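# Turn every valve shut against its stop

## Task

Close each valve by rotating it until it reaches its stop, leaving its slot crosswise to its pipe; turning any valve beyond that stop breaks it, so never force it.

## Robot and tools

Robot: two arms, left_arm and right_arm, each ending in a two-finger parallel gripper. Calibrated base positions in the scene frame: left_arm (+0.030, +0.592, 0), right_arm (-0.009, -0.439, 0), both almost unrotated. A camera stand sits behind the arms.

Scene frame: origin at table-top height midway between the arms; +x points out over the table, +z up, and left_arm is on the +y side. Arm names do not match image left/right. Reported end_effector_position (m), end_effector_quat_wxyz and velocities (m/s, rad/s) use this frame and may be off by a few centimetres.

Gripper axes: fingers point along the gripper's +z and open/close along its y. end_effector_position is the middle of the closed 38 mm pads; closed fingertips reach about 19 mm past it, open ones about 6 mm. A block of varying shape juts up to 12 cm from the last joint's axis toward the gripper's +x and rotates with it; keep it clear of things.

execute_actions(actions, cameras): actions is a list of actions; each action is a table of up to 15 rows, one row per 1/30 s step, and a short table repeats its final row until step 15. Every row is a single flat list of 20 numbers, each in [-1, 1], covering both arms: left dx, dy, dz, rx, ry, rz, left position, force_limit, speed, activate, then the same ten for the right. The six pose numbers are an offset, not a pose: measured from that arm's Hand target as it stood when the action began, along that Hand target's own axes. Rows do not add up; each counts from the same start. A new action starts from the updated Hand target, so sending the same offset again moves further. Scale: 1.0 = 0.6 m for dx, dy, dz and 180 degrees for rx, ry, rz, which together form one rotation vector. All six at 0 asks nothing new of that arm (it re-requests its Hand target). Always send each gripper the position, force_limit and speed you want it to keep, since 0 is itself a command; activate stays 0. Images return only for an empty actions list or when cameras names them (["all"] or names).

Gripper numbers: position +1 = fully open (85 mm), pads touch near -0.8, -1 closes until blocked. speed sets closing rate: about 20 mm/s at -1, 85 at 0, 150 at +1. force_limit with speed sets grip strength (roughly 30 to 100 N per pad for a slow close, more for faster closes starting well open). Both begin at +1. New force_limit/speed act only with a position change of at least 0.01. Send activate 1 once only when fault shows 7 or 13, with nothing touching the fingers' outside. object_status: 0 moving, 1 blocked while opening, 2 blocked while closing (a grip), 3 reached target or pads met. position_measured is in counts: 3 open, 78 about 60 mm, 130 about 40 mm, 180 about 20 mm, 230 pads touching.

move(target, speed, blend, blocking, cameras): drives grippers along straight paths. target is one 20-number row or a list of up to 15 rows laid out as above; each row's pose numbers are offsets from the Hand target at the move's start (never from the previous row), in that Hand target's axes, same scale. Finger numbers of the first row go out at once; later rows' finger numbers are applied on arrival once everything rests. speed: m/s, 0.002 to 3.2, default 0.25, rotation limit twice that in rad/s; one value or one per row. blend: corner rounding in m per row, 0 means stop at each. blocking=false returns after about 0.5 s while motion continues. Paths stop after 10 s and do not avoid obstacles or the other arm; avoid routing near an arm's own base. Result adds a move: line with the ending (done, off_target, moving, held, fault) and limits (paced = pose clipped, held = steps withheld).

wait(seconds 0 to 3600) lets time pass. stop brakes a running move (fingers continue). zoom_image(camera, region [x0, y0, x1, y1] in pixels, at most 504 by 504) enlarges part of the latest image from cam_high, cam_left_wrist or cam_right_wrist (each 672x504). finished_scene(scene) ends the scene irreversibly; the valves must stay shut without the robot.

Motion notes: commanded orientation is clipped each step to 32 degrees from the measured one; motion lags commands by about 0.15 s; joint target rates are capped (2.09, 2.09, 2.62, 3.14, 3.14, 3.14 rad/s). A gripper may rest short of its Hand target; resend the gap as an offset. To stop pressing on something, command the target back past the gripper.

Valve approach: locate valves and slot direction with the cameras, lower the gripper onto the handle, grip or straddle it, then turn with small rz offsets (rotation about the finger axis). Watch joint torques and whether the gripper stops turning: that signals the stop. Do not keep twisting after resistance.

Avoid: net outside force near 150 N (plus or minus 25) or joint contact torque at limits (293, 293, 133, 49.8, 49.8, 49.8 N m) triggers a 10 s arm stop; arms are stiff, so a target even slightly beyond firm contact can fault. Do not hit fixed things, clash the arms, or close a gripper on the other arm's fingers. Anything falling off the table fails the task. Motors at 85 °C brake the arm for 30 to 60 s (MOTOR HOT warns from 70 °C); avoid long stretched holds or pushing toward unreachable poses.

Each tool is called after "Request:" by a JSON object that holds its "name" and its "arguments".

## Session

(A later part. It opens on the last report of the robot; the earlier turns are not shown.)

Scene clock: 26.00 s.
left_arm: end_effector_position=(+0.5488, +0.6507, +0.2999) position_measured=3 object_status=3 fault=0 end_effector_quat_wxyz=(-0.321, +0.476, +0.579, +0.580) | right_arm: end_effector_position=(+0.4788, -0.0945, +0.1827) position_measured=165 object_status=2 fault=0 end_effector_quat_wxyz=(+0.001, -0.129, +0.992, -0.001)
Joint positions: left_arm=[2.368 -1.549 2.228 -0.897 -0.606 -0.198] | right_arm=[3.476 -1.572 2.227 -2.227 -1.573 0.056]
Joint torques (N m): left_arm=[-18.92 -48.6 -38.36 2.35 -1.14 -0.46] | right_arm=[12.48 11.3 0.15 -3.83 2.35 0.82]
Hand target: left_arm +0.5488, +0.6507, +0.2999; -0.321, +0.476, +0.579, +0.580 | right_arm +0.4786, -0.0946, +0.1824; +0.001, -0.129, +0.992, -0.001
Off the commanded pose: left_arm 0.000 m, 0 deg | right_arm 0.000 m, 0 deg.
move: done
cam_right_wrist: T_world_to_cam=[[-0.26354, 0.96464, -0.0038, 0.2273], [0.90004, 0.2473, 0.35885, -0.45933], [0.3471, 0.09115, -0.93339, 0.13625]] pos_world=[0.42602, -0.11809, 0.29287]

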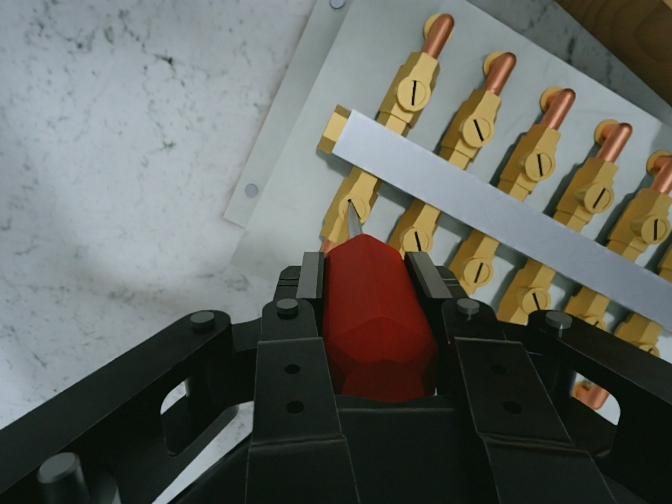

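Request:
{"name": "move", "arguments": {"target": [[0,0,0,0,0,0,1,1,1,0, 0,0,-0.0025,0,0,0,-0.97,0.8,-1,0],[0,0,0,0,0,0,1,1,1,0, 0,0.0004,-0.0025,0,0,0,-0.97,0.8,-1,0],[0,0,0,0,0,0,1,1,1,0, 0,0.0004,0.0005,0,0,0,-0.97,0.8,-1,0]], "speed": 0.04, "cameras": ["cam_right_wrist"]}}

Request:
{"name": "zoom_image", "arguments": {"camera": "cam_right_wrist", "region": [335, 190, 365, 220]}}

Scene clock: 26.80 s.
left_arm: end_effector_position=(+0.5488, +0.6507, +0.2999) position_measured=3 object_status=3 fault=0 end_effector_quat_wxyz=(-0.321, +0.476, +0.579, +0.580) | right_arm: end_effector_position=(+0.4787, -0.0943, +0.1824) position_measured=165 object_status=2 fault=0 end_effector_quat_wxyz=(+0.001, -0.129, +0.992, -0.001)
Joint positions: left_arm=[2.368 -1.549 2.228 -0.897 -0.606 -0.198] | right_arm=[3.477 -1.572 2.227 -2.228 -1.573 0.056]
Joint torques (N m): left_arm=[-17.92 -54.41 -38.14 2.38 -1.56 -0.51] | right_arm=[17.16 19.67 9.55 -0.35 2.23 0.82]
Hand target: left_arm +0.5488, +0.6507, +0.2999; -0.321, +0.476, +0.579, +0.580 | right_arm +0.4785, -0.0943, +0.1821; +0.001, -0.129, +0.992, -0.001
Off the commanded pose: left_arm 0.000 m, 0 deg | right_arm 0.000 m, 0 deg.
move: done
cam_right_wrist: T_world_to_cam=[[-0.26354, 0.96464, -0.0038, 0.22708], [0.90004, 0.2473, 0.35885, -0.45918], [0.3471, 0.09115, -0.93339, 0.13599]] pos_world=[0.42592, -0.11789, 0.29257]

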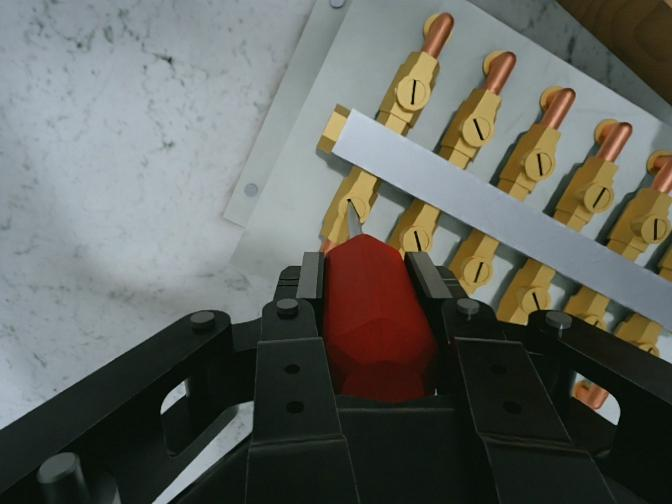

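Scaled by 16.800 from the camera's image (finer frame: 960x720).

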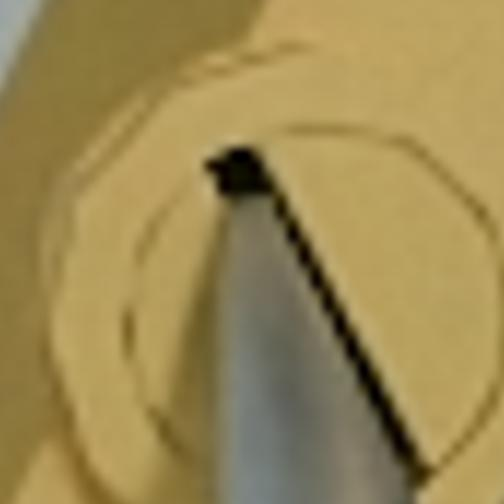

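Request:
{"name": "move", "arguments": {"target": [0,0,0,0,0,0,1,1,1,0, 0,0,-0.0038,0,0,0,-0.97,0.8,-1,0], "speed": 0.04, "cameras": ["cam_right_wrist"]}}

Request:
{"name": "zoom_image", "arguments": {"camera": "cam_right_wrist", "region": [335, 190, 365, 220]}}

Request:
{"name": "zoom_image", "arguments": {"camera": "cam_right_wrist", "region": [340, 195, 360, 215]}}

Scene clock: 27.50 s.
left_arm: end_effector_position=(+0.5488, +0.6507, +0.2999) position_measured=3 object_status=3 fault=0 end_effector_quat_wxyz=(-0.321, +0.476, +0.579, +0.580) | right_arm: end_effector_position=(+0.4784, -0.0943, +0.1842) position_measured=165 object_status=2 fault=0 end_effector_quat_wxyz=(+0.001, -0.129, +0.992, -0.001)
Joint positions: left_arm=[2.368 -1.549 2.228 -0.897 -0.606 -0.198] | right_arm=[3.477 -1.574 2.226 -2.223 -1.573 0.056]
Joint torques (N m): left_arm=[-18.56 -53 -37.46 2.69 -1.4 -0.65] | right_arm=[3 -55.8 -53.56 -1.07 2.29 0.6]
Hand target: left_arm +0.5488, +0.6507, +0.2999; -0.321, +0.476, +0.579, +0.580 | right_arm +0.4785, -0.0943, +0.1843; +0.001, -0.129, +0.992, -0.001
Off the commanded pose: left_arm 0.000 m, 0 deg | right_arm 0.000 m, 0 deg.
move: done
cam_right_wrist: T_world_to_cam=[[-0.26364, 0.96461, -0.00385, 0.22709], [0.90028, 0.24749, 0.35812, -0.45951], [0.3464, 0.09095, -0.93367, 0.1381]] pos_world=[0.42572, -0.11789, 0.29437]

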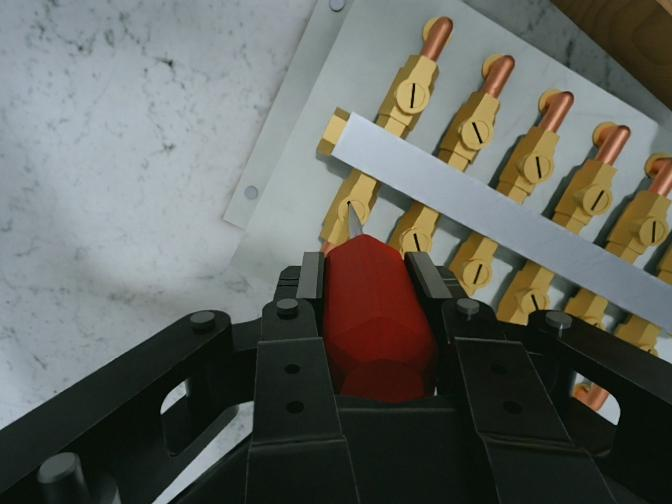

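Scaled by 16.800 from the camera's image (finer frame: 960x720).

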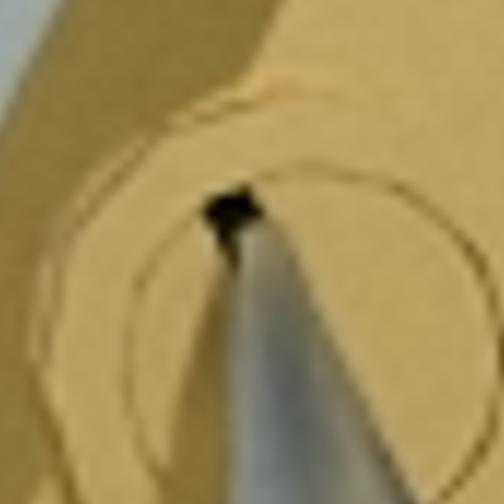

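Scaled by 25.200 from the camera's image (finer frame: 960x720).

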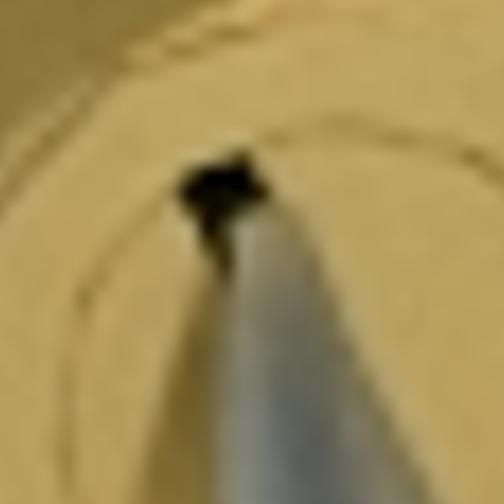

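Request:
{"name": "move", "arguments": {"target": [0,0,0,0,0,0,1,1,1,0, -0.0004,-0.0008,0,0,0,0,-0.97,0.8,-1,0], "speed": 0.04, "cameras": ["cam_right_wrist"]}}

Request:
{"name": "zoom_image", "arguments": {"camera": "cam_right_wrist", "region": [340, 195, 360, 215]}}

Request:
{"name": "zoom_image", "arguments": {"camera": "cam_right_wrist", "region": [335, 190, 365, 220]}}

Scene clock: 28.40 s.
left_arm: end_effector_position=(+0.5488, +0.6507, +0.2999) position_measured=3 object_status=3 fault=0 end_effector_quat_wxyz=(-0.321, +0.476, +0.579, +0.580) | right_arm: end_effector_position=(+0.4789, -0.0947, +0.1844) position_measured=165 object_status=2 fault=0 end_effector_quat_wxyz=(+0.001, -0.129, +0.992, -0.001)
Joint positions: left_arm=[2.368 -1.549 2.228 -0.897 -0.606 -0.198] | right_arm=[3.476 -1.574 2.226 -2.223 -1.573 0.055]
Joint torques (N m): left_arm=[-18.99 -55.06 -38.3 2.52 -1.47 -0.86] | right_arm=[-14.77 -35.47 -53.18 -0.61 2.04 -2.99]
Hand target: left_arm +0.5488, +0.6507, +0.2999; -0.321, +0.476, +0.579, +0.580 | right_arm +0.4789, -0.0947, +0.1843; +0.001, -0.129, +0.992, -0.001
Off the commanded pose: left_arm 0.000 m, 0 deg | right_arm 0.000 m, 0 deg.
move: done
cam_right_wrist: T_world_to_cam=[[-0.26358, 0.96463, -0.00381, 0.22754], [0.90017, 0.24738, 0.35846, -0.45991], [0.34672, 0.09106, -0.93354, 0.13802]] pos_world=[0.42612, -0.11829, 0.29457]

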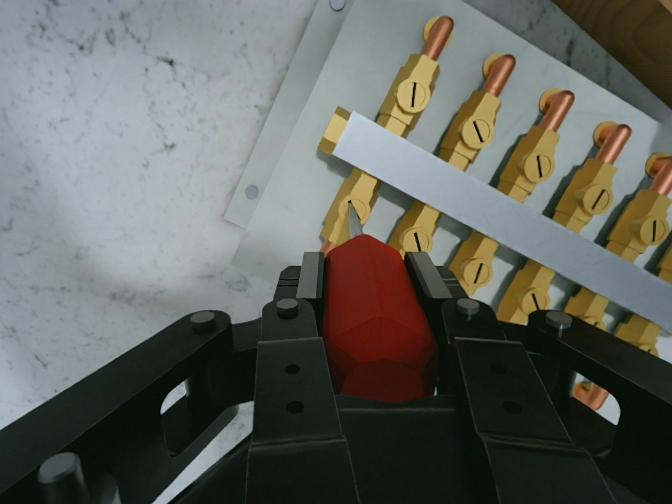

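Scaled by 25.200 from the camera's image (finer frame: 960x720).

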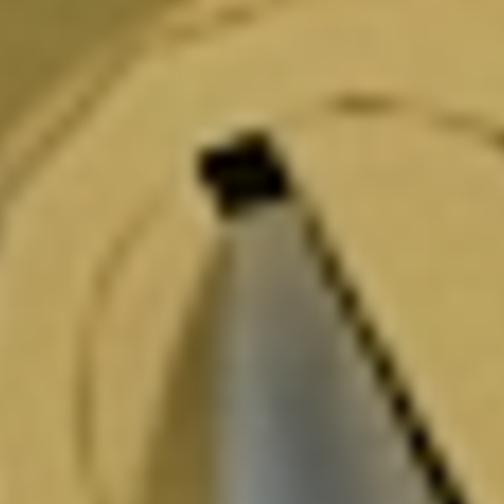

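Scaled by 16.800 from the camera's image (finer frame: 960x720).

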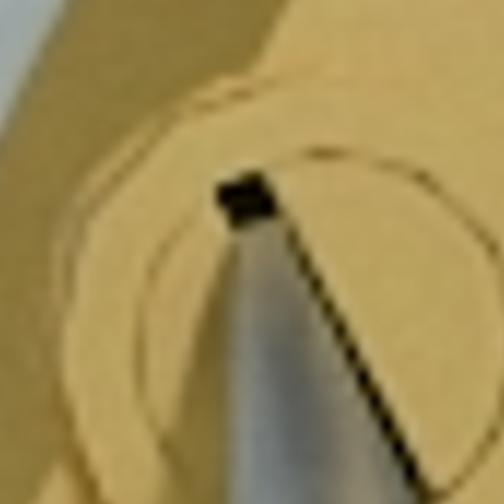

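Request:
{"name": "move", "arguments": {"target": [[0,0,0,0,0,0,1,1,1,0, 0,-0.0002,0,0,0,-0.0111,-0.97,0.8,-1,0],[0,0,0,0,0,0,1,1,1,0, 0,-0.0002,0.0025,0,0,-0.0111,-0.97,0.8,-1,0]], "speed": 0.04, "cameras": ["cam_right_wrist"]}}

Request:
{"name": "zoom_image", "arguments": {"camera": "cam_right_wrist", "region": [335, 190, 365, 220]}}

Scene clock: 29.53 s.
left_arm: end_effector_position=(+0.5488, +0.6507, +0.2999) position_measured=3 object_status=3 fault=0 end_effector_quat_wxyz=(-0.321, +0.476, +0.579, +0.580) | right_arm: end_effector_position=(+0.4791, -0.0948, +0.1832) position_measured=165 object_status=2 fault=0 end_effector_quat_wxyz=(+0.001, -0.146, +0.989, -0.001)
Joint positions: left_arm=[2.368 -1.549 2.228 -0.897 -0.606 -0.198] | right_arm=[3.476 -1.573 2.227 -2.226 -1.573 0.02]
Joint torques (N m): left_arm=[-17.7 -55.28 -38.88 2.03 -1.17 -0.6] | right_arm=[-13.24 -11.8 -19.62 -7.77 0.49 -2.73]
Hand target: left_arm +0.5488, +0.6507, +0.2999; -0.321, +0.476, +0.579, +0.580 | right_arm +0.4789, -0.0949, +0.1828; +0.001, -0.146, +0.989, -0.001
Off the commanded pose: left_arm 0.000 m, 0 deg | right_arm 0.000 m, 0 deg.
move: done
cam_right_wrist: T_world_to_cam=[[-0.29692, 0.9549, -0.00382, 0.2427], [0.89094, 0.27847, 0.35873, -0.45227], [0.34361, 0.10311, -0.93343, 0.13949]] pos_world=[0.42708, -0.12019, 0.29337]

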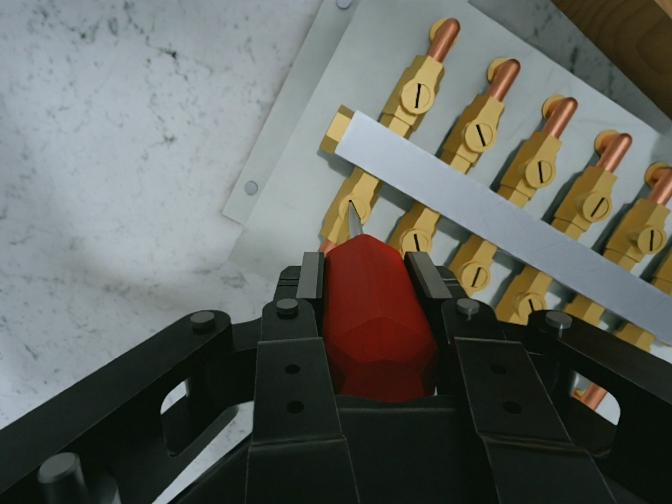

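Scaled by 16.800 from the camera's image (finer frame: 960x720).

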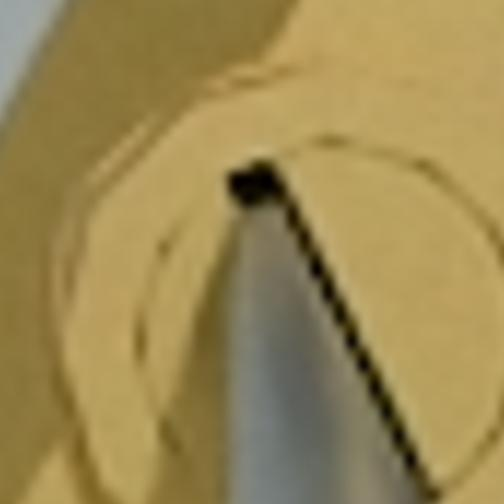

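Request:
{"name": "move", "arguments": {"target": [[0,0,0,0,0,0,1,1,1,0, 0,0,-0.001,0,0,0.0222,-0.97,0.8,-1,0],[0,0,0,0,0,0,1,1,1,0, 0,0,0.0004,0,0,0.0222,-0.97,0.8,-1,0],[0,0,0,0,0,0,1,1,1,0, 0,0,0.0006,0,0,-0.0389,-0.97,0.8,-1,0]], "speed": [0.05,0.05,0.08], "cameras": ["cam_right_wrist"]}}

Request:
{"name": "zoom_image", "arguments": {"camera": "cam_right_wrist", "region": [335, 190, 365, 220]}}

Scene clock: 32.67 s.
left_arm: end_effector_position=(+0.5488, +0.6507, +0.2999) position_measured=3 object_status=3 fault=0 end_effector_quat_wxyz=(-0.321, +0.476, +0.579, +0.580) end_effector_velocity=(+0.002, -0.002, +0.001) end_effector_angular_velocity=(-0.003, -0.003, +0.000) | right_arm: end_effector_position=(+0.4789, -0.0948, +0.1825) position_measured=165 object_status=2 fault=0 end_effector_quat_wxyz=(+0.001, -0.206, +0.978, -0.001)
Joint positions: left_arm=[2.368 -1.549 2.228 -0.897 -0.606 -0.198] | right_arm=[3.476 -1.572 2.227 -2.227 -1.573 -0.102]
Joint velocities: left_arm=[0 0 -0.005 0 0 0.001] | right_arm=[within noise]
Joint torques (N m): left_arm=[-18.67 -55.72 -37.77 2.07 -1.04 -0.83] | right_arm=[-8.19 10.27 4.39 -1.38 4.95 -2.65]
Hand target: left_arm +0.5488, +0.6507, +0.2999; -0.321, +0.476, +0.579, +0.580 | right_arm +0.4789, -0.0949, +0.1825; +0.001, -0.207, +0.978, -0.001
Off the commanded pose: left_arm 0.000 m, 0 deg | right_arm 0.000 m, 0 deg.
move: done
cam_right_wrist: T_world_to_cam=[[-0.41092, 0.91166, -0.00408, 0.2933], [0.8506, 0.385, 0.35814, -0.42236], [0.32807, 0.14369, -0.93366, 0.15017]] pos_world=[0.43051, -0.12636, 0.29267]

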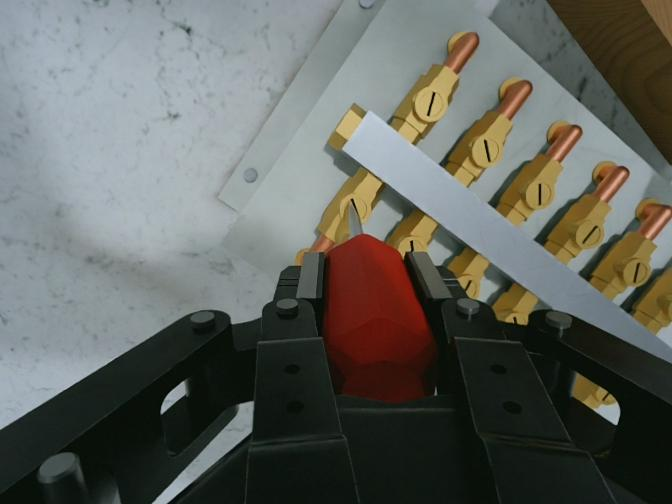

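Scaled by 16.800 from the camera's image (finer frame: 960x720).

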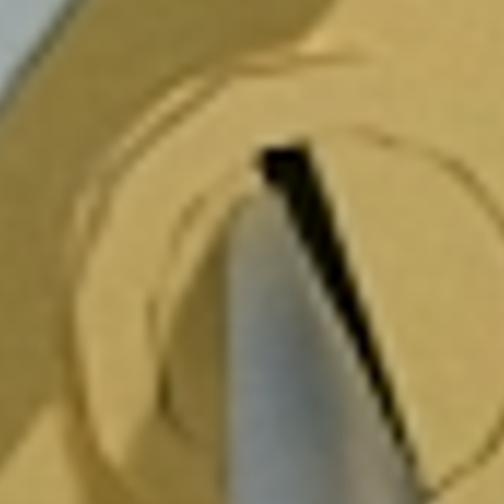

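Request:
{"name": "move", "arguments": {"target": [[0,0,0,0,0,0,1,1,1,0, 0,0,-0.07,0,0,0,-0.97,0.8,-1,0],[0,0,0,0,0,0,1,1,1,0, -0.314,-0.5305,-0.979,0.2338,-0.699,0.1057,-0.97,0.8,-1,0]], "speed": [0.2,0.6], "blend": [0.02,0], "cameras": ["cam_right_wrist","cam_high"]}}

Scene clock: 36.50 s.
left_arm: end_effector_position=(+0.5488, +0.6507, +0.2999) position_measured=3 object_status=3 fault=0 end_effector_quat_wxyz=(-0.321, +0.476, +0.579, +0.580) | right_arm: end_effector_position=(+0.7788, -0.3091, +0.7706) position_measured=165 object_status=2 fault=0 end_effector_quat_wxyz=(+0.906, +0.047, +0.408, -0.105)
Joint positions: left_arm=[2.368 -1.549 2.228 -0.897 -0.606 -0.198] | right_arm=[3.162 -1.292 1.814 -4.401 -1.742 -0.154]
Joint torques (N m): left_arm=[-20.28 -52.42 -38.32 2.96 -1.72 -0.25] | right_arm=[-14.48 -55.9 -51.05 -2.14 -1.87 -2.65]
Hand target: left_arm +0.5488, +0.6507, +0.2999; -0.321, +0.476, +0.579, +0.580 | right_arm +0.7789, -0.3091, +0.7707; +0.906, +0.047, +0.408, -0.105
Off the commanded pose: left_arm 0.000 m, 0 deg | right_arm 0.000 m, 0 deg.
move: done
cam_right_wrist: T_world_to_cam=[[0.23395, 0.97223, -0.00524, 0.13152], [-0.86098, 0.20968, 0.46341, 0.39205], [0.45164, -0.1039, 0.88613, -0.94341]] pos_world=[0.73286, -0.3081, 0.65499]
Images, in order (width x height): cam_high 672x504, cam_right_wrist 672x504.

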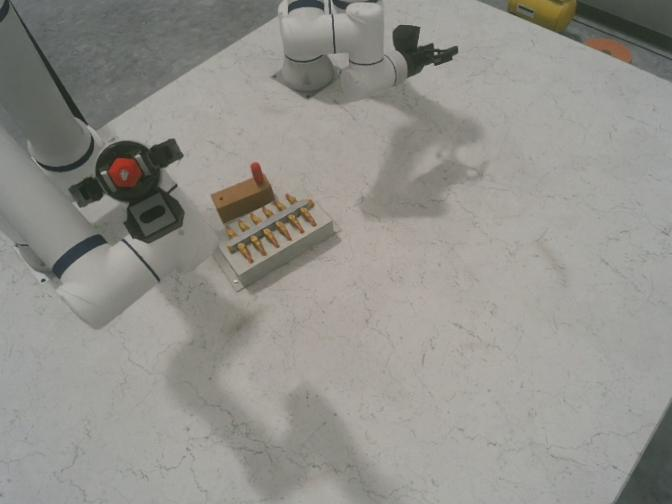

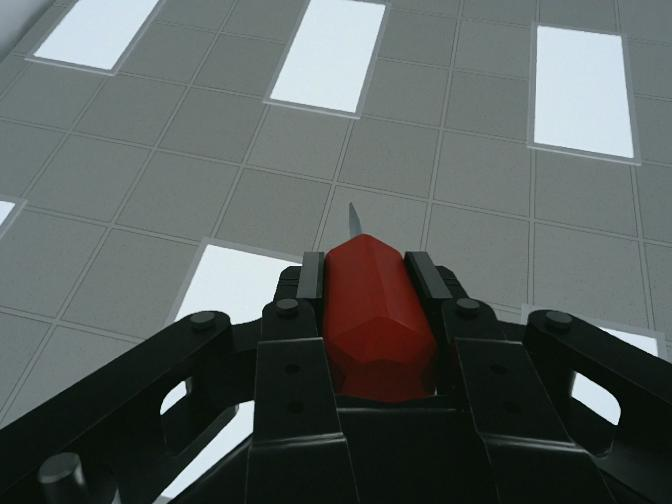

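Request:
{"name": "zoom_image", "arguments": {"camera": "cam_high", "region": [100, 150, 150, 200]}}

Request:
{"name": "zoom_image", "arguments": {"camera": "cam_high", "region": [60, 120, 200, 260]}}

Request:
{"name": "zoom_image", "arguments": {"camera": "cam_right_wrist", "region": [330, 190, 380, 240]}}

Scaled by 10.080 from the camera's image (finer frame: 960x720).

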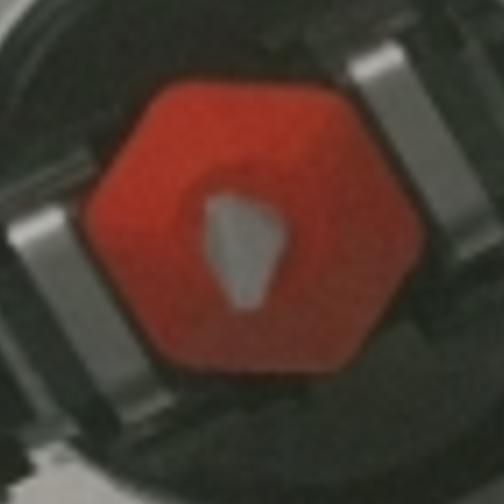

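Scaled by 3.600 from the camera's image (finer frame: 960x720).

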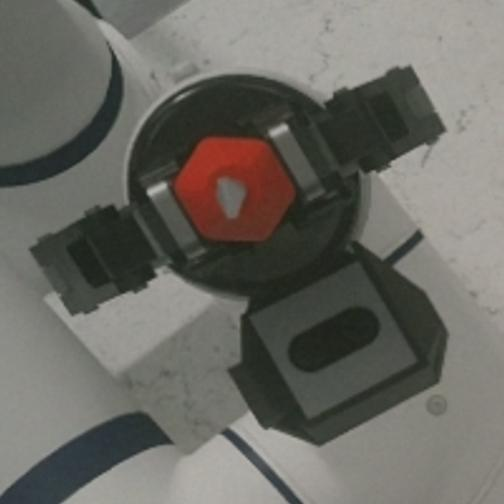

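Scaled by 10.080 from the camera's image (finer frame: 960x720).

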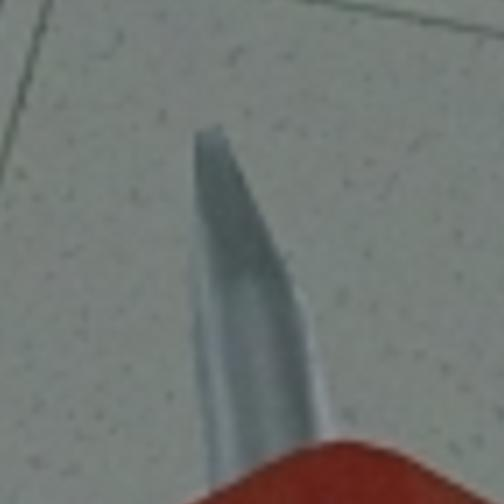

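Request:
{"name": "move", "arguments": {"target": [0,0,0,0,0,0,1,1,1,0, 0.3357,0.2307,-1.0,-0.2338,0.699,-0.1057,-0.97,0.8,-1,0], "speed": 0.6}}

Scene clock: 40.67 s.
left_arm: end_effector_position=(+0.5488, +0.6507, +0.2999) position_measured=3 object_status=3 fault=0 end_effector_quat_wxyz=(-0.321, +0.476, +0.579, +0.580) | right_arm: end_effector_position=(+0.5025, -0.1028, +0.2224) position_measured=165 object_status=2 fault=0 end_effector_quat_wxyz=(+0.001, -0.207, +0.978, -0.001)
Joint positions: left_arm=[2.368 -1.549 2.228 -0.897 -0.606 -0.198] | right_arm=[3.45 -1.592 2.162 -2.142 -1.573 -0.127]
Joint torques (N m): left_arm=[-19.33 -55.16 -37.89 2.35 -1.66 -0.14] | right_arm=[10.26 -30.6 -55.7 -0.67 2.27 -2.82]
Hand target: left_arm +0.5488, +0.6507, +0.2999; -0.321, +0.476, +0.579, +0.580 | right_arm +0.5025, -0.1028, +0.2223; +0.001, -0.207, +0.978, -0.001
Off the commanded pose: left_arm 0.000 m, 0 deg | right_arm 0.000 m, 0 deg.
move: done

Request:
{"name": "move", "arguments": {"target": [0,0,0,0,0,0,1,1,1,0, 0.0327,0.0255,0.0455,-0.0083,-0.0038,-0.0172,-0.97,0.8,-1,0], "speed": 0.2, "cameras": ["cam_right_wrist"]}}

Request:
{"name": "zoom_image", "arguments": {"camera": "cam_right_wrist", "region": [325, 180, 375, 230]}}

Scene clock: 41.67 s.
left_arm: end_effector_position=(+0.5488, +0.6507, +0.2999) position_measured=3 object_status=3 fault=0 end_effector_quat_wxyz=(-0.321, +0.476, +0.579, +0.580) | right_arm: end_effector_position=(+0.4785, -0.0968, +0.1951) position_measured=165 object_status=2 fault=0 end_effector_quat_wxyz=(+0.004, -0.233, +0.972, +0.013)
Joint positions: left_arm=[2.368 -1.549 2.228 -0.897 -0.606 -0.198] | right_arm=[3.459 -1.596 2.226 -2.21 -1.545 -0.172]
Joint torques (N m): left_arm=[-21.78 -55.81 -38.63 1.98 -1.39 0.04] | right_arm=[11.33 -54.24 -36.31 -11.03 2.88 -2.62]
Hand target: left_arm +0.5488, +0.6507, +0.2999; -0.321, +0.476, +0.579, +0.580 | right_arm +0.4784, -0.0967, +0.1949; +0.004, -0.233, +0.972, +0.013
Off the commanded pose: left_arm 0.000 m, 0 deg | right_arm 0.000 m, 0 deg.
move: done
cam_right_wrist: T_world_to_cam=[[-0.45967, 0.88783, 0.02143, 0.31091], [0.8287, 0.42013, 0.3698, -0.41421], [0.31932, 0.18774, -0.92887, 0.16989]] pos_world=[0.43192, -0.13391, 0.30432]

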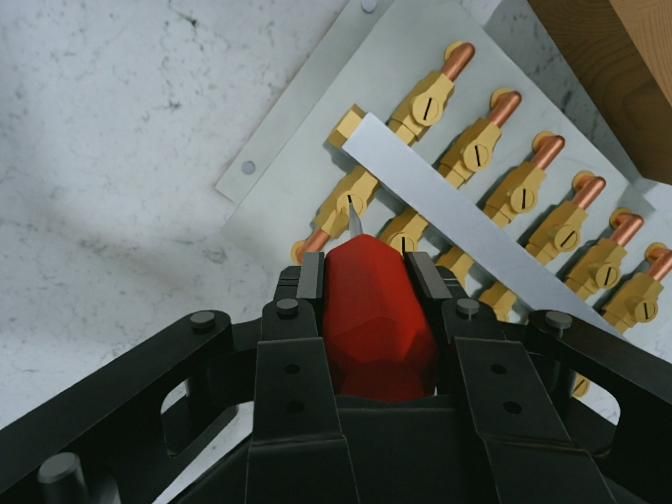

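Scaled by 10.080 from the camera's image (finer frame: 960x720).

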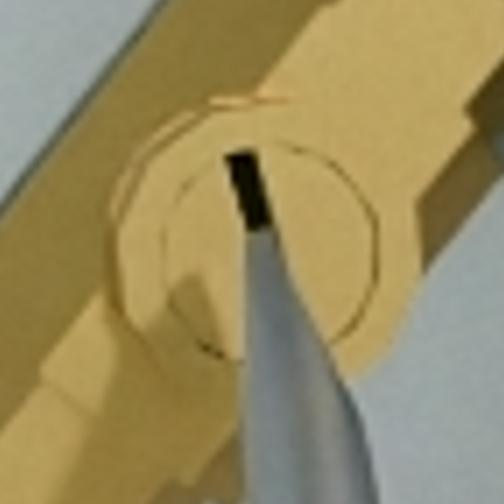

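Request:
{"name": "move", "arguments": {"target": [0,0,0,0,0,0,1,1,1,0, 0.0002,-0.0004,0.0157,0,0,0,-0.97,0.8,-1,0], "speed": 0.1, "cameras": ["cam_right_wrist"]}}

Request:
{"name": "zoom_image", "arguments": {"camera": "cam_right_wrist", "region": [335, 185, 365, 215]}}

Scene clock: 42.53 s.
left_arm: end_effector_position=(+0.5488, +0.6507, +0.2999) position_measured=3 object_status=3 fault=0 end_effector_quat_wxyz=(-0.321, +0.476, +0.579, +0.580) | right_arm: end_effector_position=(+0.4784, -0.0967, +0.1857) position_measured=165 object_status=2 fault=0 end_effector_quat_wxyz=(+0.004, -0.233, +0.972, +0.013)
Joint positions: left_arm=[2.368 -1.549 2.228 -0.897 -0.606 -0.198] | right_arm=[3.459 -1.585 2.235 -2.231 -1.545 -0.172]
Joint torques (N m): left_arm=[-17.33 -53.87 -38.4 2.79 -0.94 -0.49] | right_arm=[-2.28 -27.26 -36.58 -10.97 2.44 -2.57]
Hand target: left_arm +0.5488, +0.6507, +0.2999; -0.321, +0.476, +0.579, +0.580 | right_arm +0.4784, -0.0968, +0.1855; +0.004, -0.233, +0.972, +0.013
Off the commanded pose: left_arm 0.000 m, 0 deg | right_arm 0.000 m, 0 deg.
move: done
cam_right_wrist: T_world_to_cam=[[-0.45994, 0.88769, 0.02159, 0.31111], [0.82854, 0.4203, 0.36995, -0.41057], [0.31933, 0.18805, -0.9288, 0.16112]] pos_world=[0.43182, -0.1339, 0.29482]

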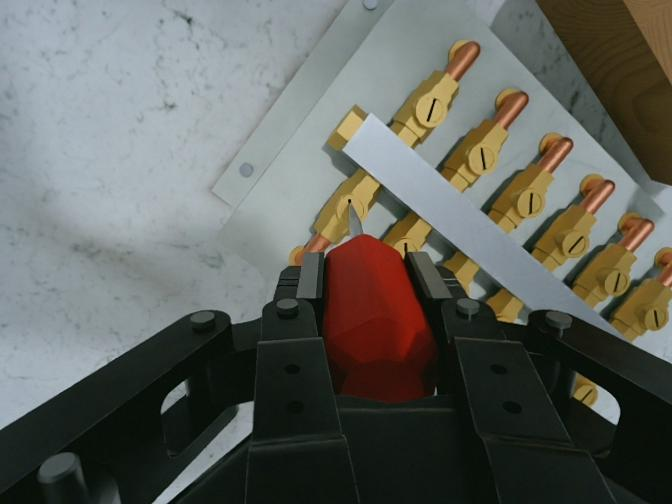

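Scaled by 16.800 from the camera's image (finer frame: 960x720).

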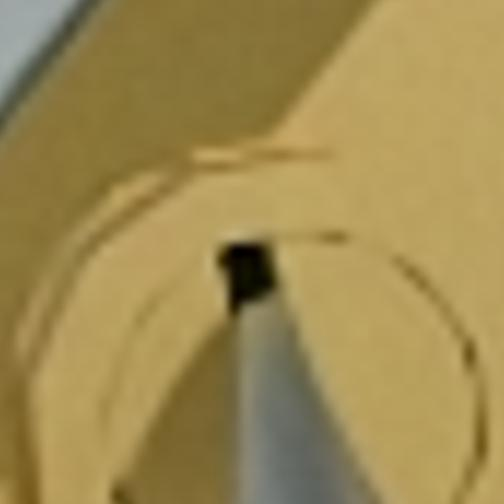

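Request:
{"name": "move", "arguments": {"target": [0,0,0,0,0,0,1,1,1,0, 0.0003,-0.0001,0.005,0,0,0,-0.97,0.8,-1,0], "speed": 0.03, "cameras": ["cam_right_wrist"]}}

Request:
{"name": "zoom_image", "arguments": {"camera": "cam_right_wrist", "region": [335, 185, 365, 215]}}

Scene clock: 43.23 s.
left_arm: end_effector_position=(+0.5488, +0.6507, +0.2999) position_measured=3 object_status=3 fault=0 end_effector_quat_wxyz=(-0.321, +0.476, +0.579, +0.580) | right_arm: end_effector_position=(+0.4784, -0.0968, +0.1827) position_measured=165 object_status=2 fault=0 end_effector_quat_wxyz=(+0.004, -0.233, +0.972, +0.013)
Joint positions: left_arm=[2.368 -1.549 2.228 -0.897 -0.606 -0.198] | right_arm=[3.459 -1.581 2.239 -2.238 -1.545 -0.172]
Joint torques (N m): left_arm=[-22.14 -52.3 -36.88 2.83 -1.48 0.56] | right_arm=[-8.96 -17.31 -25.58 -8.96 2.46 -2.79]
Hand target: left_arm +0.5488, +0.6507, +0.2999; -0.321, +0.476, +0.579, +0.580 | right_arm +0.4783, -0.0968, +0.1825; +0.004, -0.233, +0.972, +0.013
Off the commanded pose: left_arm 0.000 m, 0 deg | right_arm 0.000 m, 0 deg.
move: done
cam_right_wrist: T_world_to_cam=[[-0.45988, 0.88772, 0.02153, 0.31122], [0.8285, 0.42023, 0.37014, -0.40942], [0.31954, 0.18805, -0.92873, 0.15836]] pos_world=[0.43172, -0.13401, 0.29192]

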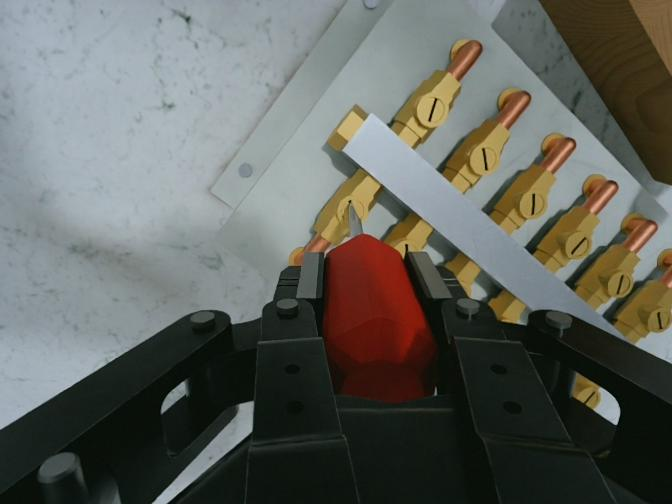

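Scaled by 16.800 from the camera's image (finer frame: 960x720).

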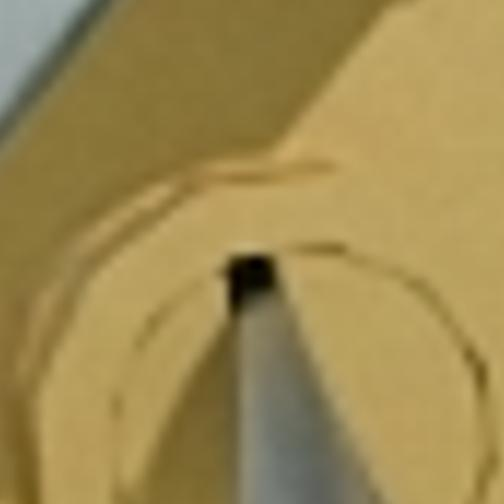

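Request:
{"name": "move", "arguments": {"target": [[0,0,0,0,0,0,1,1,1,0, 0,0,0,0.0003,-0.0006,0.0222,-0.97,0.8,-1,0],[0,0,0,0,0,0,1,1,1,0, 0,0,0.0005,-0.0003,0.0006,-0.0222,-0.97,0.8,-1,0]], "speed": 0.08, "cameras": ["cam_right_wrist"]}}

Request:
{"name": "zoom_image", "arguments": {"camera": "cam_right_wrist", "region": [335, 185, 365, 215]}}

Scene clock: 45.47 s.
left_arm: end_effector_position=(+0.5488, +0.6507, +0.2999) position_measured=3 object_status=3 fault=0 end_effector_quat_wxyz=(-0.321, +0.476, +0.579, +0.580) | right_arm: end_effector_position=(+0.4783, -0.0968, +0.1822) position_measured=165 object_status=2 fault=0 end_effector_quat_wxyz=(+0.003, -0.267, +0.964, +0.013)
Joint positions: left_arm=[2.368 -1.549 2.228 -0.897 -0.606 -0.198] | right_arm=[3.459 -1.58 2.238 -2.236 -1.544 -0.242]
Joint torques (N m): left_arm=[-19.93 -54.19 -38.35 2.83 -0.83 0.23] | right_arm=[-7.38 -23.73 -44.19 2.73 5.03 -2.72]
Hand target: left_arm +0.5488, +0.6507, +0.2999; -0.321, +0.476, +0.579, +0.580 | right_arm +0.4783, -0.0968, +0.1822; +0.003, -0.267, +0.964, +0.013
Off the commanded pose: left_arm 0.000 m, 0 deg | right_arm 0.000 m, 0 deg.
move: done
cam_right_wrist: T_world_to_cam=[[-0.52036, 0.85367, 0.02165, 0.3368], [0.79751, 0.47675, 0.36971, -0.38879], [0.30528, 0.20965, -0.9289, 0.16683]] pos_world=[0.43439, -0.13714, 0.29142]

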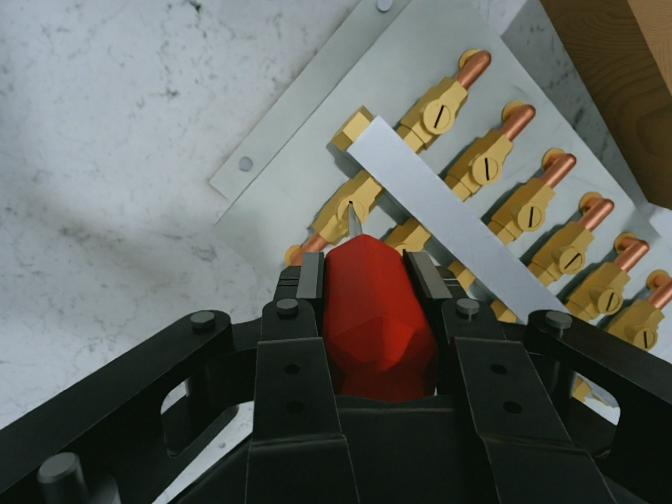

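Scaled by 16.800 from the camera's image (finer frame: 960x720).

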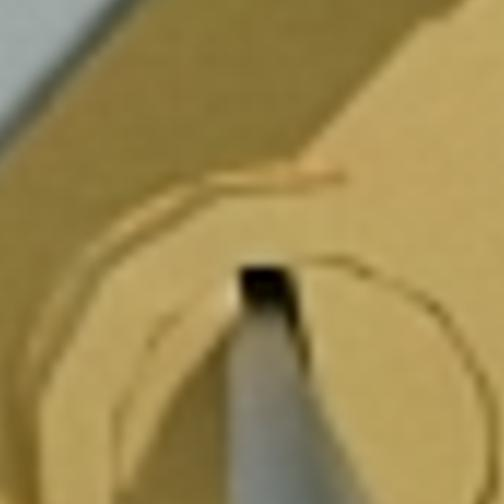

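Request:
{"name": "move", "arguments": {"target": [[0,0,0,0,0,0,1,1,1,0, 0,0,0.0012,0,0,0,-0.97,0.8,-1,0],[0,0,0,0,0,0,1,1,1,0, 0,0.0003,0.0012,-0.0005,0.0011,-0.0444,-0.97,0.8,-1,0]], "speed": 0.08, "cameras": ["cam_right_wrist"]}}

Request:
{"name": "zoom_image", "arguments": {"camera": "cam_right_wrist", "region": [335, 185, 365, 215]}}

Scene clock: 47.20 s.
left_arm: end_effector_position=(+0.5488, +0.6507, +0.2999) position_measured=3 object_status=3 fault=0 end_effector_quat_wxyz=(-0.321, +0.476, +0.579, +0.580) | right_arm: end_effector_position=(+0.4782, -0.0966, +0.1815) position_measured=165 object_status=2 fault=0 end_effector_quat_wxyz=(+0.002, -0.333, +0.943, +0.013)
Joint positions: left_arm=[2.368 -1.549 2.228 -0.897 -0.606 -0.198] | right_arm=[3.459 -1.578 2.237 -2.233 -1.544 -0.382]
Joint torques (N m): left_arm=[-20.01 -52.62 -36.83 2.06 -1.77 -0.14] | right_arm=[10.16 2.05 -18.49 9.87 5.25 -2.92]
Hand target: left_arm +0.5488, +0.6507, +0.2999; -0.321, +0.476, +0.579, +0.580 | right_arm +0.4782, -0.0966, +0.1815; +0.002, -0.333, +0.943, +0.013
Off the commanded pose: left_arm 0.000 m, 0 deg | right_arm 0.000 m, 0 deg.
move: done
cam_right_wrist: T_world_to_cam=[[-0.63409, 0.77296, 0.02133, 0.38323], [0.7234, 0.58324, 0.36951, -0.34274], [0.27318, 0.24973, -0.92898, 0.18541]] pos_world=[0.44029, -0.14262, 0.29072]

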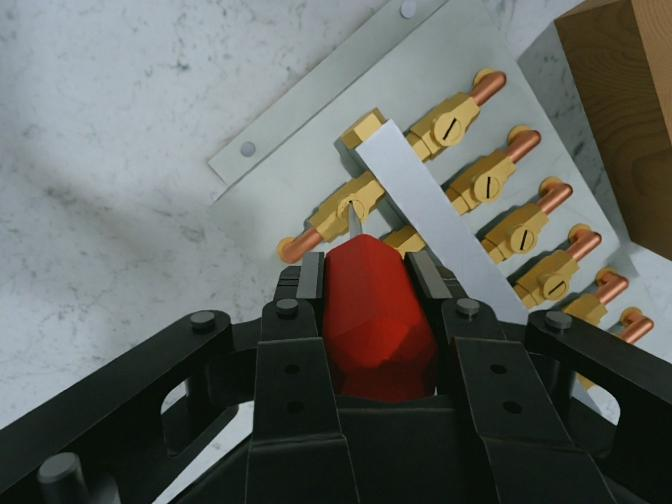

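Scaled by 16.800 from the camera's image (finer frame: 960x720).

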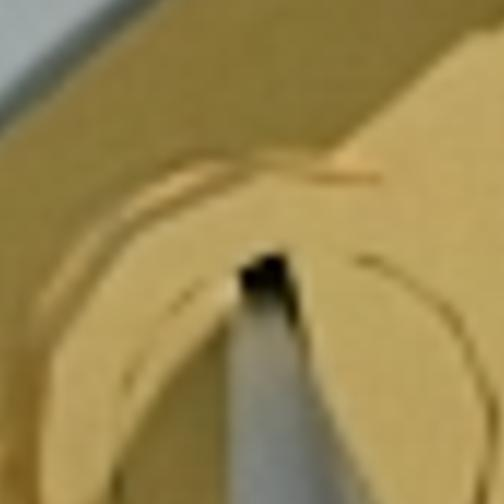

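Request:
{"name": "move", "arguments": {"target": [0,0,0,0,0,0,1,1,1,0, -0.0012,-0.0008,0,-0.0013,0.0029,-0.1111,-0.97,0.8,-1,0], "speed": 0.2, "cameras": ["cam_right_wrist"]}}

Request:
{"name": "zoom_image", "arguments": {"camera": "cam_right_wrist", "region": [335, 185, 365, 215]}}

Scene clock: 49.03 s.
left_arm: end_effector_position=(+0.5488, +0.6507, +0.2999) position_measured=3 object_status=3 fault=0 end_effector_quat_wxyz=(-0.321, +0.476, +0.579, +0.580) | right_arm: end_effector_position=(+0.4790, -0.0965, +0.1815) position_measured=165 object_status=2 fault=0 end_effector_quat_wxyz=(+0.000, -0.492, +0.871, +0.013)
Joint positions: left_arm=[2.368 -1.549 2.228 -0.897 -0.606 -0.198] | right_arm=[3.46 -1.574 2.23 -2.22 -1.545 -0.73]
Joint torques (N m): left_arm=[-18.71 -56.43 -38.71 1.99 -0.98 0] | right_arm=[-9.42 -7.54 -24.39 8.51 3.31 -3.41]
Hand target: left_arm +0.5488, +0.6507, +0.2999; -0.321, +0.476, +0.579, +0.580 | right_arm +0.4790, -0.0965, +0.1815; +0.000, -0.492, +0.871, +0.013
Off the commanded pose: left_arm 0.000 m, 0 deg | right_arm 0.000 m, 0 deg.
move: done
cam_right_wrist: T_world_to_cam=[[-0.86024, 0.50946, 0.02099, 0.46662], [0.48032, 0.79585, 0.36868, -0.20637], [0.17112, 0.32723, -0.92932, 0.2416]] pos_world=[0.45919, -0.15255, 0.29081]

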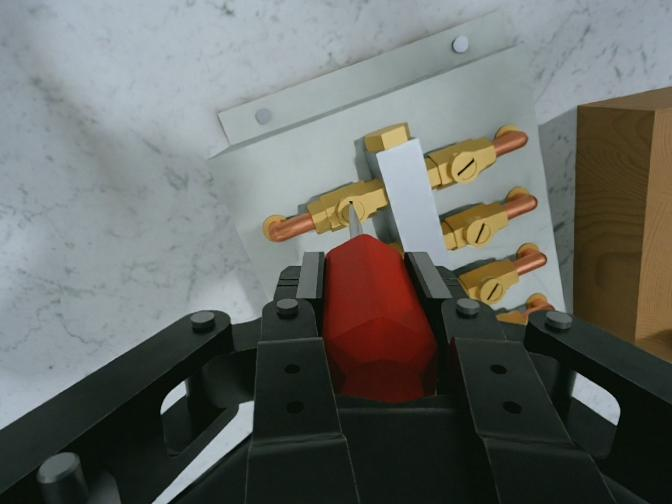

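Scaled by 16.800 from the camera's image (finer frame: 960x720).

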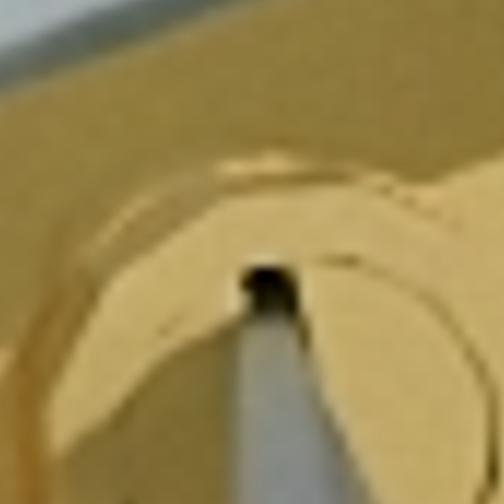

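Request:
{"name": "move", "arguments": {"target": [0,0,0,0,0,0,1,1,1,0, -0.0005,-0.0005,0,-0.0007,0.0014,-0.0556,-0.97,0.8,-1,0], "speed": 0.15}}

Request:
{"name": "move", "arguments": {"target": [0,0,0,0,0,0,1,1,1,0, -0.0001,-0.0001,0,-0.0001,0.0003,-0.0111,-0.97,0.8,-1,0], "speed": 0.1}}

Request:
{"name": "move", "arguments": {"target": [0,0,0,0,0,0,1,1,1,0, -0.0001,-0.0001,0,-0.0001,0.0003,-0.0111,-0.97,0.8,-1,0], "speed": 0.1, "cameras": ["cam_right_wrist"]}}

Request:
{"name": "zoom_image", "arguments": {"camera": "cam_right_wrist", "region": [335, 185, 365, 215]}}

Scene clock: 50.43 s.
left_arm: end_effector_position=(+0.5488, +0.6507, +0.2999) position_measured=3 object_status=3 fault=0 end_effector_quat_wxyz=(-0.321, +0.476, +0.579, +0.580) | right_arm: end_effector_position=(+0.4794, -0.0964, +0.1815) position_measured=165 object_status=2 fault=0 end_effector_quat_wxyz=(-0.002, -0.566, +0.824, +0.013)
Joint positions: left_arm=[2.368 -1.549 2.228 -0.897 -0.606 -0.198] | right_arm=[3.46 -1.571 2.226 -2.214 -1.547 -0.904]
Joint torques (N m): left_arm=[-23.08 -55.14 -38.26 2.48 -1.58 0.34] | right_arm=[3.93 -12.7 -29.81 6.71 3.97 -4.07]
Hand target: left_arm +0.5488, +0.6507, +0.2999; -0.321, +0.476, +0.579, +0.580 | right_arm +0.4794, -0.0964, +0.1815; -0.002, -0.566, +0.824, +0.013
Off the commanded pose: left_arm 0.000 m, 0 deg | right_arm 0.000 m, 0 deg.
move: done

Scene clock: 51.10 s.
left_arm: end_effector_position=(+0.5488, +0.6507, +0.2999) position_measured=3 object_status=3 fault=0 end_effector_quat_wxyz=(-0.321, +0.476, +0.579, +0.580) | right_arm: end_effector_position=(+0.4795, -0.0964, +0.1815) position_measured=165 object_status=2 fault=0 end_effector_quat_wxyz=(-0.002, -0.580, +0.814, +0.013)
Joint positions: left_arm=[2.368 -1.549 2.228 -0.897 -0.606 -0.198] | right_arm=[3.461 -1.571 2.225 -2.213 -1.548 -0.939]
Joint torques (N m): left_arm=[-19.23 -51.77 -38.22 2.73 -0.95 0.4] | right_arm=[18.42 -14.75 -33.32 6.47 -0.73 -4.18]
Hand target: left_arm +0.5488, +0.6507, +0.2999; -0.321, +0.476, +0.579, +0.580 | right_arm +0.4795, -0.0964, +0.1815; -0.002, -0.580, +0.814, +0.013
Off the commanded pose: left_arm 0.000 m, 0 deg | right_arm 0.000 m, 0 deg.
move: done

Scene clock: 51.77 s.
left_arm: end_effector_position=(+0.5488, +0.6507, +0.2999) position_measured=3 object_status=3 fault=0 end_effector_quat_wxyz=(-0.321, +0.476, +0.579, +0.580) | right_arm: end_effector_position=(+0.4796, -0.0964, +0.1815) position_measured=165 object_status=2 fault=0 end_effector_quat_wxyz=(-0.002, -0.594, +0.804, +0.013)
Joint positions: left_arm=[2.368 -1.549 2.228 -0.897 -0.606 -0.198] | right_arm=[3.461 -1.57 2.225 -2.212 -1.548 -0.974]
Joint torques (N m): left_arm=[-19.25 -57.71 -39.15 2.35 -1.69 0.32] | right_arm=[17.65 -13.97 -34.27 5.78 -1.25 -4.29]
Hand target: left_arm +0.5488, +0.6507, +0.2999; -0.321, +0.476, +0.579, +0.580 | right_arm +0.4796, -0.0964, +0.1815; -0.002, -0.594, +0.804, +0.013
Off the commanded pose: left_arm 0.000 m, 0 deg | right_arm 0.000 m, 0 deg.
move: done
cam_right_wrist: T_world_to_cam=[[-0.95798, 0.28607, 0.02092, 0.49243], [0.27342, 0.88869, 0.36808, -0.09848], [0.0867, 0.35833, -0.92956, 0.28494]] pos_world=[0.47396, -0.15545, 0.29081]

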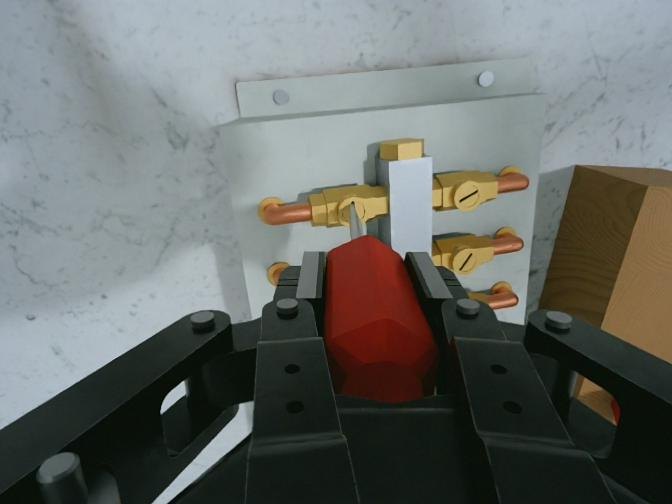

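Scaled by 16.800 from the camera's image (finer frame: 960x720).

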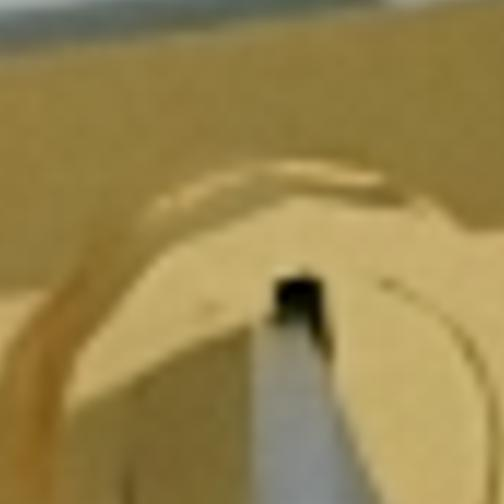

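Request:
{"name": "move", "arguments": {"target": [0,0,0,0,0,0,1,1,1,0, -0.0003,0.0008,-0.03,0,0,0,-0.97,0.8,-1,0], "speed": 0.2, "cameras": ["cam_right_wrist"]}}

Request:
{"name": "zoom_image", "arguments": {"camera": "cam_right_wrist", "region": [325, 170, 375, 220]}}

Scene clock: 52.57 s.
left_arm: end_effector_position=(+0.5488, +0.6507, +0.2999) position_measured=3 object_status=3 fault=0 end_effector_quat_wxyz=(-0.321, +0.476, +0.579, +0.580) | right_arm: end_effector_position=(+0.4795, -0.0964, +0.1993) position_measured=165 object_status=2 fault=0 end_effector_quat_wxyz=(-0.002, -0.594, +0.804, +0.013)
Joint positions: left_arm=[2.368 -1.549 2.228 -0.897 -0.606 -0.198] | right_arm=[3.461 -1.592 2.207 -2.173 -1.548 -0.974]
Joint torques (N m): left_arm=[-20.09 -55.07 -38.94 1.84 -1.16 0.8] | right_arm=[-14.89 -54.71 -52.92 -0.63 2.64 0.75]
Hand target: left_arm +0.5488, +0.6507, +0.2999; -0.321, +0.476, +0.579, +0.580 | right_arm +0.4795, -0.0964, +0.1995; -0.002, -0.594, +0.804, +0.013
Off the commanded pose: left_arm 0.000 m, 0 deg | right_arm 0.000 m, 0 deg.
move: done
cam_right_wrist: T_world_to_cam=[[-0.95808, 0.28574, 0.02092, 0.49205], [0.27311, 0.88875, 0.36814, -0.1049], [0.0866, 0.35842, -0.92953, 0.30154]] pos_world=[0.47396, -0.15545, 0.30861]

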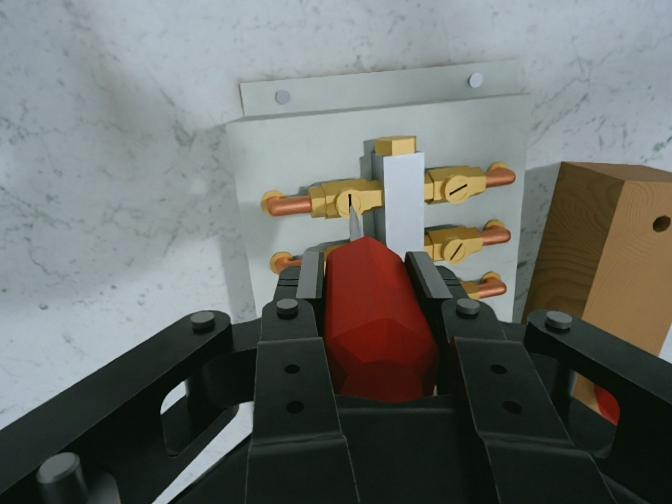

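Scaled by 10.080 from the camera's image (finer frame: 960x720).

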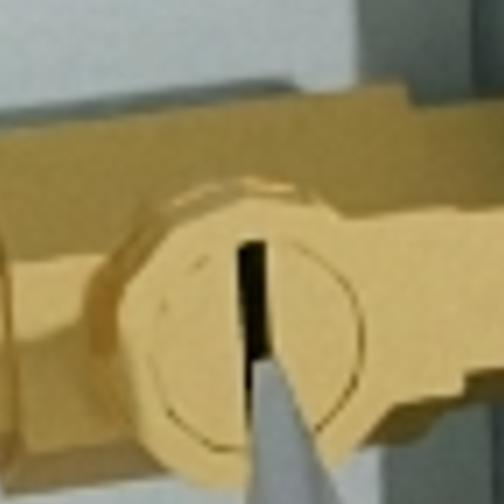

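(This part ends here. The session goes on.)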